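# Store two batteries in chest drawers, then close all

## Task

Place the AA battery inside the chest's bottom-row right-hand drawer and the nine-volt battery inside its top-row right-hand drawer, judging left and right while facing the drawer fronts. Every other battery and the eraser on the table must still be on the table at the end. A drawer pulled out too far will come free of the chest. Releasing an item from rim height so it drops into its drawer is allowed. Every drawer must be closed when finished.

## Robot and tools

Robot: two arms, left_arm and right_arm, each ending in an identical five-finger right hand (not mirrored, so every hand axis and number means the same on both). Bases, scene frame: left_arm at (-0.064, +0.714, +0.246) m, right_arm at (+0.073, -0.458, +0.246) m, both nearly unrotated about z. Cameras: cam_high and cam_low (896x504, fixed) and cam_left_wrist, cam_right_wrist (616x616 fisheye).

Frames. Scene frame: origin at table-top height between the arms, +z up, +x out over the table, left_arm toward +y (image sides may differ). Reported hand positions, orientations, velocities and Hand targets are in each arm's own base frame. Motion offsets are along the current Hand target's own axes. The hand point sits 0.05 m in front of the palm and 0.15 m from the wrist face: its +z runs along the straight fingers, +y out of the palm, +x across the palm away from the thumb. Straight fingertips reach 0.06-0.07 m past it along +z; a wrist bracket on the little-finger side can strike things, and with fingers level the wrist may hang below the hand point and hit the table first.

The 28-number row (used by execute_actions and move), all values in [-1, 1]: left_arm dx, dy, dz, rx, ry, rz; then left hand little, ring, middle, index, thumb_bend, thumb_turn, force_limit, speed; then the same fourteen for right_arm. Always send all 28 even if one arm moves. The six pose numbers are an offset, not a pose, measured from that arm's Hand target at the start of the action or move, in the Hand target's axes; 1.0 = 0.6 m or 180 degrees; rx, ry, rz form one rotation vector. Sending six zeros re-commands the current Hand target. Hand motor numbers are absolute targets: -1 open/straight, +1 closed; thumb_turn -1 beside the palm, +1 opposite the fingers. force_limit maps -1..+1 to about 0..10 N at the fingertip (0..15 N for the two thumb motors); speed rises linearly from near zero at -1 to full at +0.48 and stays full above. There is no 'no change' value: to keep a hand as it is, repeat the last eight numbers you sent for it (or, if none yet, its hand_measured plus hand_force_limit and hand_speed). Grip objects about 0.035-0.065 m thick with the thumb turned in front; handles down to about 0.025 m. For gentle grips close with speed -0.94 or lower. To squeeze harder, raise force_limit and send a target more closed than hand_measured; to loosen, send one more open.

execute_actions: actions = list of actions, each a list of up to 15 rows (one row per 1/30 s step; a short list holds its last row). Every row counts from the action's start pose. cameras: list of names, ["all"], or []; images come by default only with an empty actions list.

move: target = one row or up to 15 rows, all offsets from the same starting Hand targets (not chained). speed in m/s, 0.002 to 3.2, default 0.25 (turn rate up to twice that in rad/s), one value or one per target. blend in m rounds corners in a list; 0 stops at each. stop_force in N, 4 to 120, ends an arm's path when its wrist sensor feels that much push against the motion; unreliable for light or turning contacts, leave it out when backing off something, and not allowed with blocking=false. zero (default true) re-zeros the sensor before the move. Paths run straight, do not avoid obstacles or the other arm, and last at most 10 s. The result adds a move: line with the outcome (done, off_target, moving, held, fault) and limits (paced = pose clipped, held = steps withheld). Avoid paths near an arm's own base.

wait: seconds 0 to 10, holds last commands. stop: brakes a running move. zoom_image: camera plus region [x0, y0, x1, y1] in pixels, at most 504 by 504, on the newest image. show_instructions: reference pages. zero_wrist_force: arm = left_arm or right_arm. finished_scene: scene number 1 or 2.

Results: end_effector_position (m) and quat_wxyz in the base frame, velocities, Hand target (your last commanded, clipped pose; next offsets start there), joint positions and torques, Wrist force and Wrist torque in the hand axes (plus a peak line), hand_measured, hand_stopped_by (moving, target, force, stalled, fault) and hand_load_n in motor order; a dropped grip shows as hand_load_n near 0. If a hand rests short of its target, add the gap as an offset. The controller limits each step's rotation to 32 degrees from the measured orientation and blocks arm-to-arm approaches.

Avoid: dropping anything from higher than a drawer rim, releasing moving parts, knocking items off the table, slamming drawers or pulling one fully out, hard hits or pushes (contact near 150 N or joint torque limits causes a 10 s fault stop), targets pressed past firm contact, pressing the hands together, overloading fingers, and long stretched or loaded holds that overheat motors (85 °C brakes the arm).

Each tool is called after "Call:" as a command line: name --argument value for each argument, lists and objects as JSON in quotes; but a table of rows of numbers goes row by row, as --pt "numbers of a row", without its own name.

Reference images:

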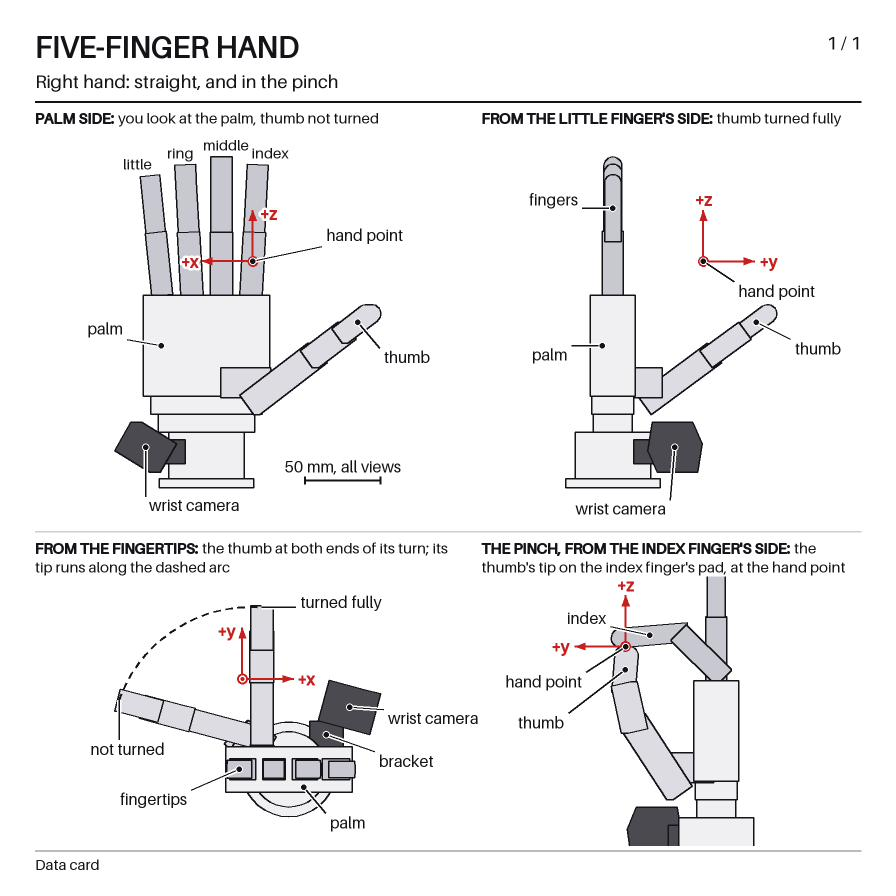

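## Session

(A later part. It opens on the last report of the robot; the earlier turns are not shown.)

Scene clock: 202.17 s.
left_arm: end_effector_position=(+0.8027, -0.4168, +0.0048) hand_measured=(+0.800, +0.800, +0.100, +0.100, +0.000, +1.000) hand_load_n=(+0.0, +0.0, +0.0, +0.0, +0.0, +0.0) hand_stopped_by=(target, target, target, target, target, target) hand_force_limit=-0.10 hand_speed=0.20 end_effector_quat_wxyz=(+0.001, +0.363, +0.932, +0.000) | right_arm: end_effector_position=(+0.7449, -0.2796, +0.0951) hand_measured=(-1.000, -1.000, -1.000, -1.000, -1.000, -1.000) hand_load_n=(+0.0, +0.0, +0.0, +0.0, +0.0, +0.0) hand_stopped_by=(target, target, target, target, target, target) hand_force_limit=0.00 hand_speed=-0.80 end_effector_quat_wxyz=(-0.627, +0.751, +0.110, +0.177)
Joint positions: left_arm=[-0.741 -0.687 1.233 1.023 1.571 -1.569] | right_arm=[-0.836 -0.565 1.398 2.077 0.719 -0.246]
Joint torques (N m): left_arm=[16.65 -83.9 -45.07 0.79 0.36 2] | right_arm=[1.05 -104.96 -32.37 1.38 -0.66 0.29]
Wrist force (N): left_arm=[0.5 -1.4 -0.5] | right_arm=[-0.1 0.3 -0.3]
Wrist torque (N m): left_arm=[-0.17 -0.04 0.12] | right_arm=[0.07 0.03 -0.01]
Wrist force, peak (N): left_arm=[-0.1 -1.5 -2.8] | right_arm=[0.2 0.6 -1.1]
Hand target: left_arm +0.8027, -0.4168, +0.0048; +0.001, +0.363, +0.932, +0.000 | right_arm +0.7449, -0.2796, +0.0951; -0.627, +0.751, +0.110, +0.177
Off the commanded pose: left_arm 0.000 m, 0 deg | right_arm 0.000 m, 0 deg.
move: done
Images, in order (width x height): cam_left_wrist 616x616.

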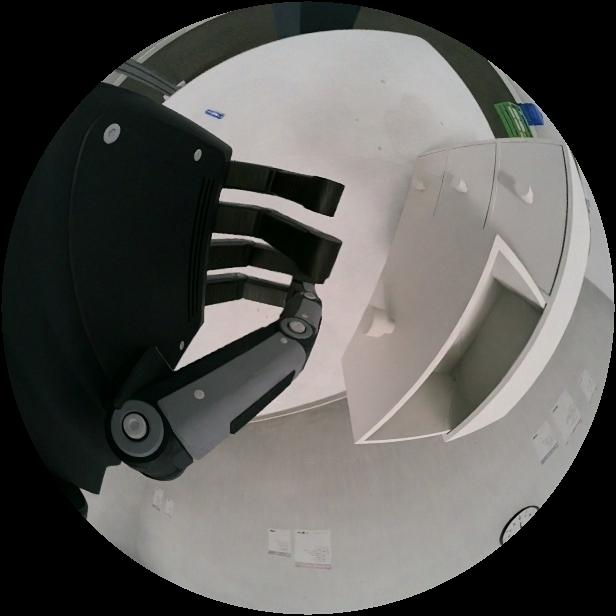

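Call:
move --pt "0 0.225 0 0 0 0 0.8 0.8 0.1 0.1 0.0 1.0 -0.1 0.2 0 0 0 0 0 0 -1 -1 -1 -1 -1 -1 0.0 -0.8" --pt "0 0.258 0 0 0 0 0.8 0.8 0.1 0.1 0.0 1.0 -0.1 0.2 0 0 0 0 0 0 -1 -1 -1 -1 -1 -1 0.0 -0.8" --cameras '["cam_left_wrist"]' --speed '[0.1,0.04]' --stop_force 9

Call:
zoom_image --camera "cam_left_wrist" --region '[300, 80, 500, 280]'

Scene clock: 205.87 s.
left_arm: end_effector_position=(+0.9010, -0.3095, +0.0047) hand_measured=(+0.800, +0.800, +0.100, +0.100, +0.000, +1.000) hand_load_n=(+0.0, +0.0, +0.0, +0.0, +0.0, +0.0) hand_stopped_by=(target, target, target, target, target, target) hand_force_limit=-0.10 hand_speed=0.20 end_effector_quat_wxyz=(+0.001, +0.363, +0.932, +0.000) | right_arm: end_effector_position=(+0.7449, -0.2796, +0.0951) hand_measured=(-1.000, -1.000, -1.000, -1.000, -1.000, -1.000) hand_load_n=(+0.0, +0.0, +0.0, +0.0, +0.0, +0.0) hand_stopped_by=(target, target, target, target, target, target) hand_force_limit=0.00 hand_speed=-0.80 end_effector_quat_wxyz=(-0.627, +0.751, +0.110, +0.177)
Joint positions: left_arm=[-0.573 -0.622 1.106 1.086 1.571 -1.401] | right_arm=[-0.836 -0.565 1.398 2.077 0.719 -0.246]
Joint torques (N m): left_arm=[-13.82 -108.04 -26.56 0.58 -1.13 -2.32] | right_arm=[4.1 -103.72 -32.77 1 -0.53 0.54]
Wrist force (N): left_arm=[0.3 -1.3 -0.8] | right_arm=[0.0 0.2 -0.9]
Wrist torque (N m): left_arm=[-0.11 -0.08 0.12] | right_arm=[0.09 0.03 0.00]
Wrist force, peak (N): left_arm=[0.6 -15.4 -9.2] | right_arm=[-0.7 0.1 -0.9]
Hand target: left_arm +0.9010, -0.3095, +0.0047; +0.001, +0.363, +0.932, +0.000 (not the last commanded pose) | right_arm +0.7449, -0.2796, +0.0951; -0.627, +0.751, +0.110, +0.177
Off the commanded pose: left_arm 0.009 m, 0 deg | right_arm 0.000 m, 0 deg.
move: contact (left_arm); path passed 1 of 2 targets
Images, in order (width x height): cam_left_wrist 616x616.

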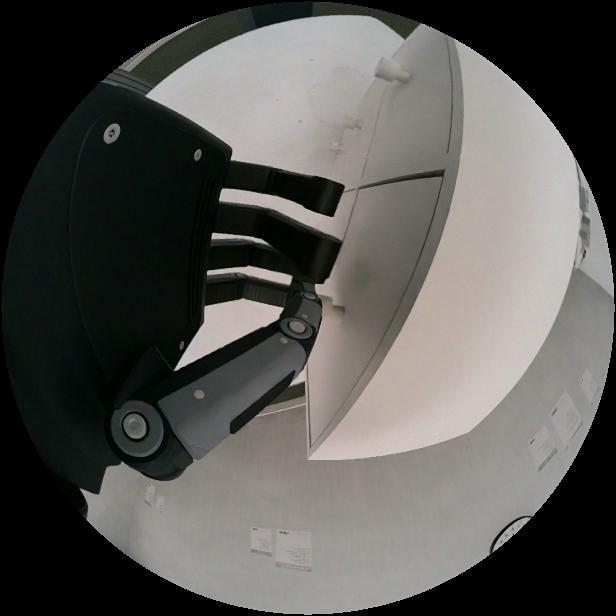

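Scaled by 2.520 from the camera's 616x616 image, which has a finer 880x880 frame.

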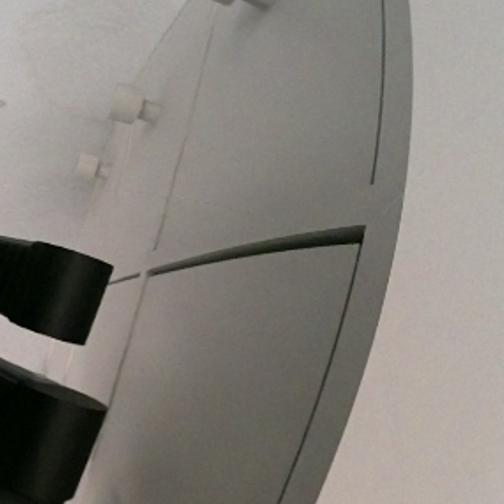

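Call:
move --target '[0,-0.15,0,0,0,0,0.8,0.8,0.1,0.1,0.0,1.0,-0.1,0.2, 0,0,0,0,0,0,-1,-1,-1,-1,-1,-1,0.0,-0.8]' --cameras '["all"]'

Call:
zoom_image --camera "cam_left_wrist" --region '[340, 80, 600, 340]'

Call:
zoom_image --camera "cam_high" --region '[240, 290, 400, 450]'

Scene clock: 210.17 s.
left_arm: end_effector_position=(+0.8403, -0.3757, +0.0047) hand_measured=(+0.800, +0.800, +0.100, +0.100, +0.000, +1.000) hand_load_n=(+0.0, +0.0, +0.0, +0.0, +0.0, +0.0) hand_stopped_by=(target, target, target, target, target, target) hand_force_limit=-0.10 hand_speed=0.20 end_effector_quat_wxyz=(+0.001, +0.363, +0.932, +0.000) | right_arm: end_effector_position=(+0.7449, -0.2796, +0.0951) hand_measured=(-1.000, -1.000, -1.000, -1.000, -1.000, -1.000) hand_load_n=(-0.5, +0.0, +0.0, +0.0, +0.5, +0.0) hand_stopped_by=(target, target, target, target, target, target) hand_force_limit=0.00 hand_speed=-0.80 end_effector_quat_wxyz=(-0.627, +0.751, +0.110, +0.177)
Joint positions: left_arm=[-0.675 -0.667 1.194 1.042 1.571 -1.504] | right_arm=[-0.836 -0.565 1.398 2.077 0.719 -0.246]
Joint torques (N m): left_arm=[-14.14 -102.33 -25.46 0.21 -0.63 -3.23] | right_arm=[3.9 -104 -31.46 1.11 -0.65 0.58]
Wrist force (N): left_arm=[0.7 -1.4 -1.1] | right_arm=[-0.2 0.2 -0.5]
Wrist torque (N m): left_arm=[-0.11 -0.08 0.15] | right_arm=[0.06 0.04 -0.01]
Wrist force, peak (N): left_arm=[0.5 -2.9 -0.9] | right_arm=[-0.5 0.5 -0.9]
Hand target: left_arm +0.8402, -0.3758, +0.0047; +0.001, +0.363, +0.932, +0.000 | right_arm +0.7449, -0.2796, +0.0951; -0.627, +0.751, +0.110, +0.177
Off the commanded pose: left_arm 0.000 m, 0 deg | right_arm 0.000 m, 0 deg.
move: done

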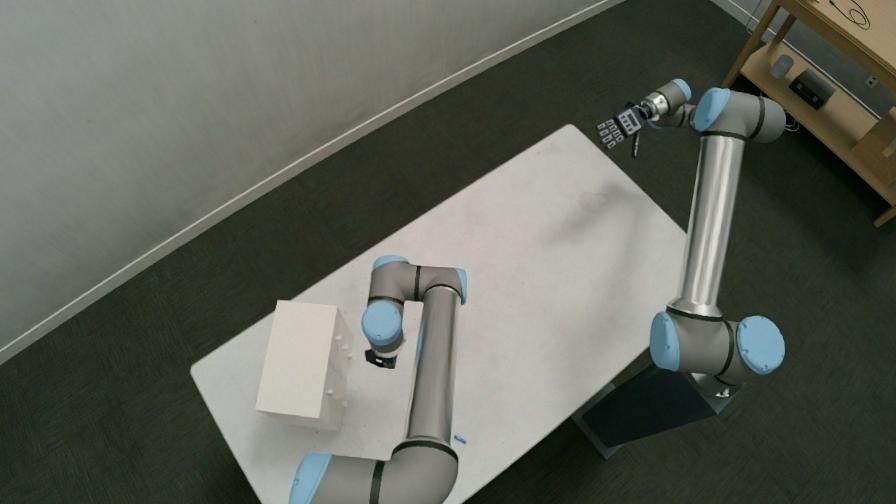

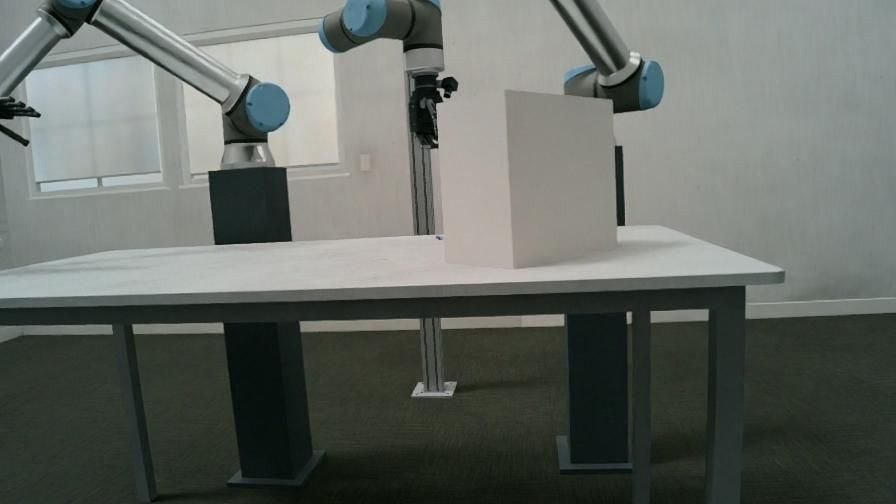

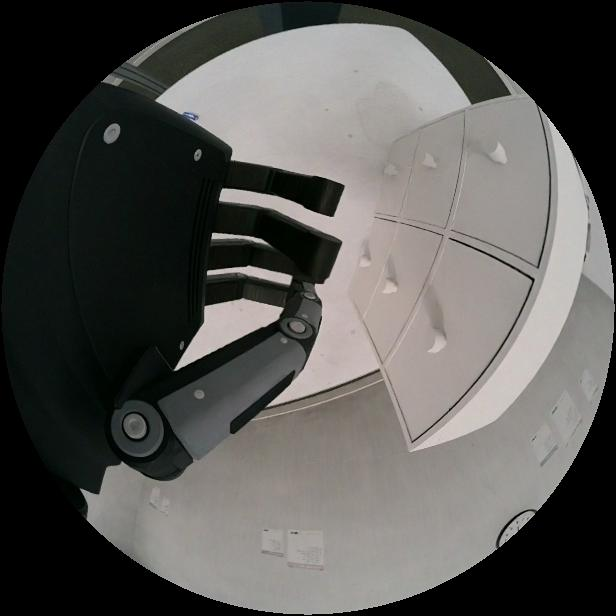

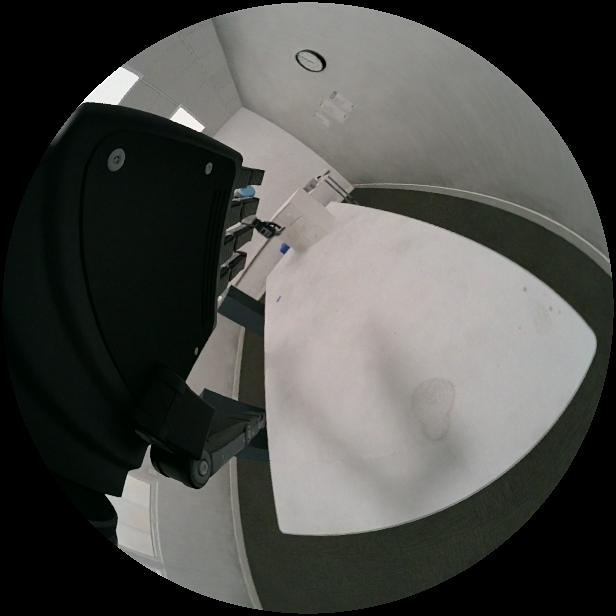

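Scaled by 1.938 from the camera's 616x616 image, which has a finer 880x880 frame.

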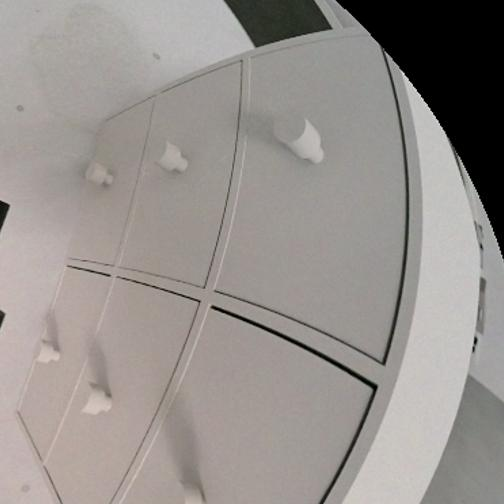

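Scaled by 3.150 from the camera's 896x504 image, which has a finer 1280x720 frame.

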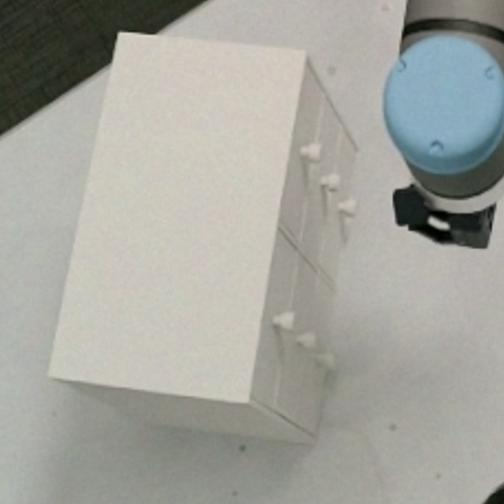

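Call:
finished_scene --scene 1

The scene is finished: the task was done.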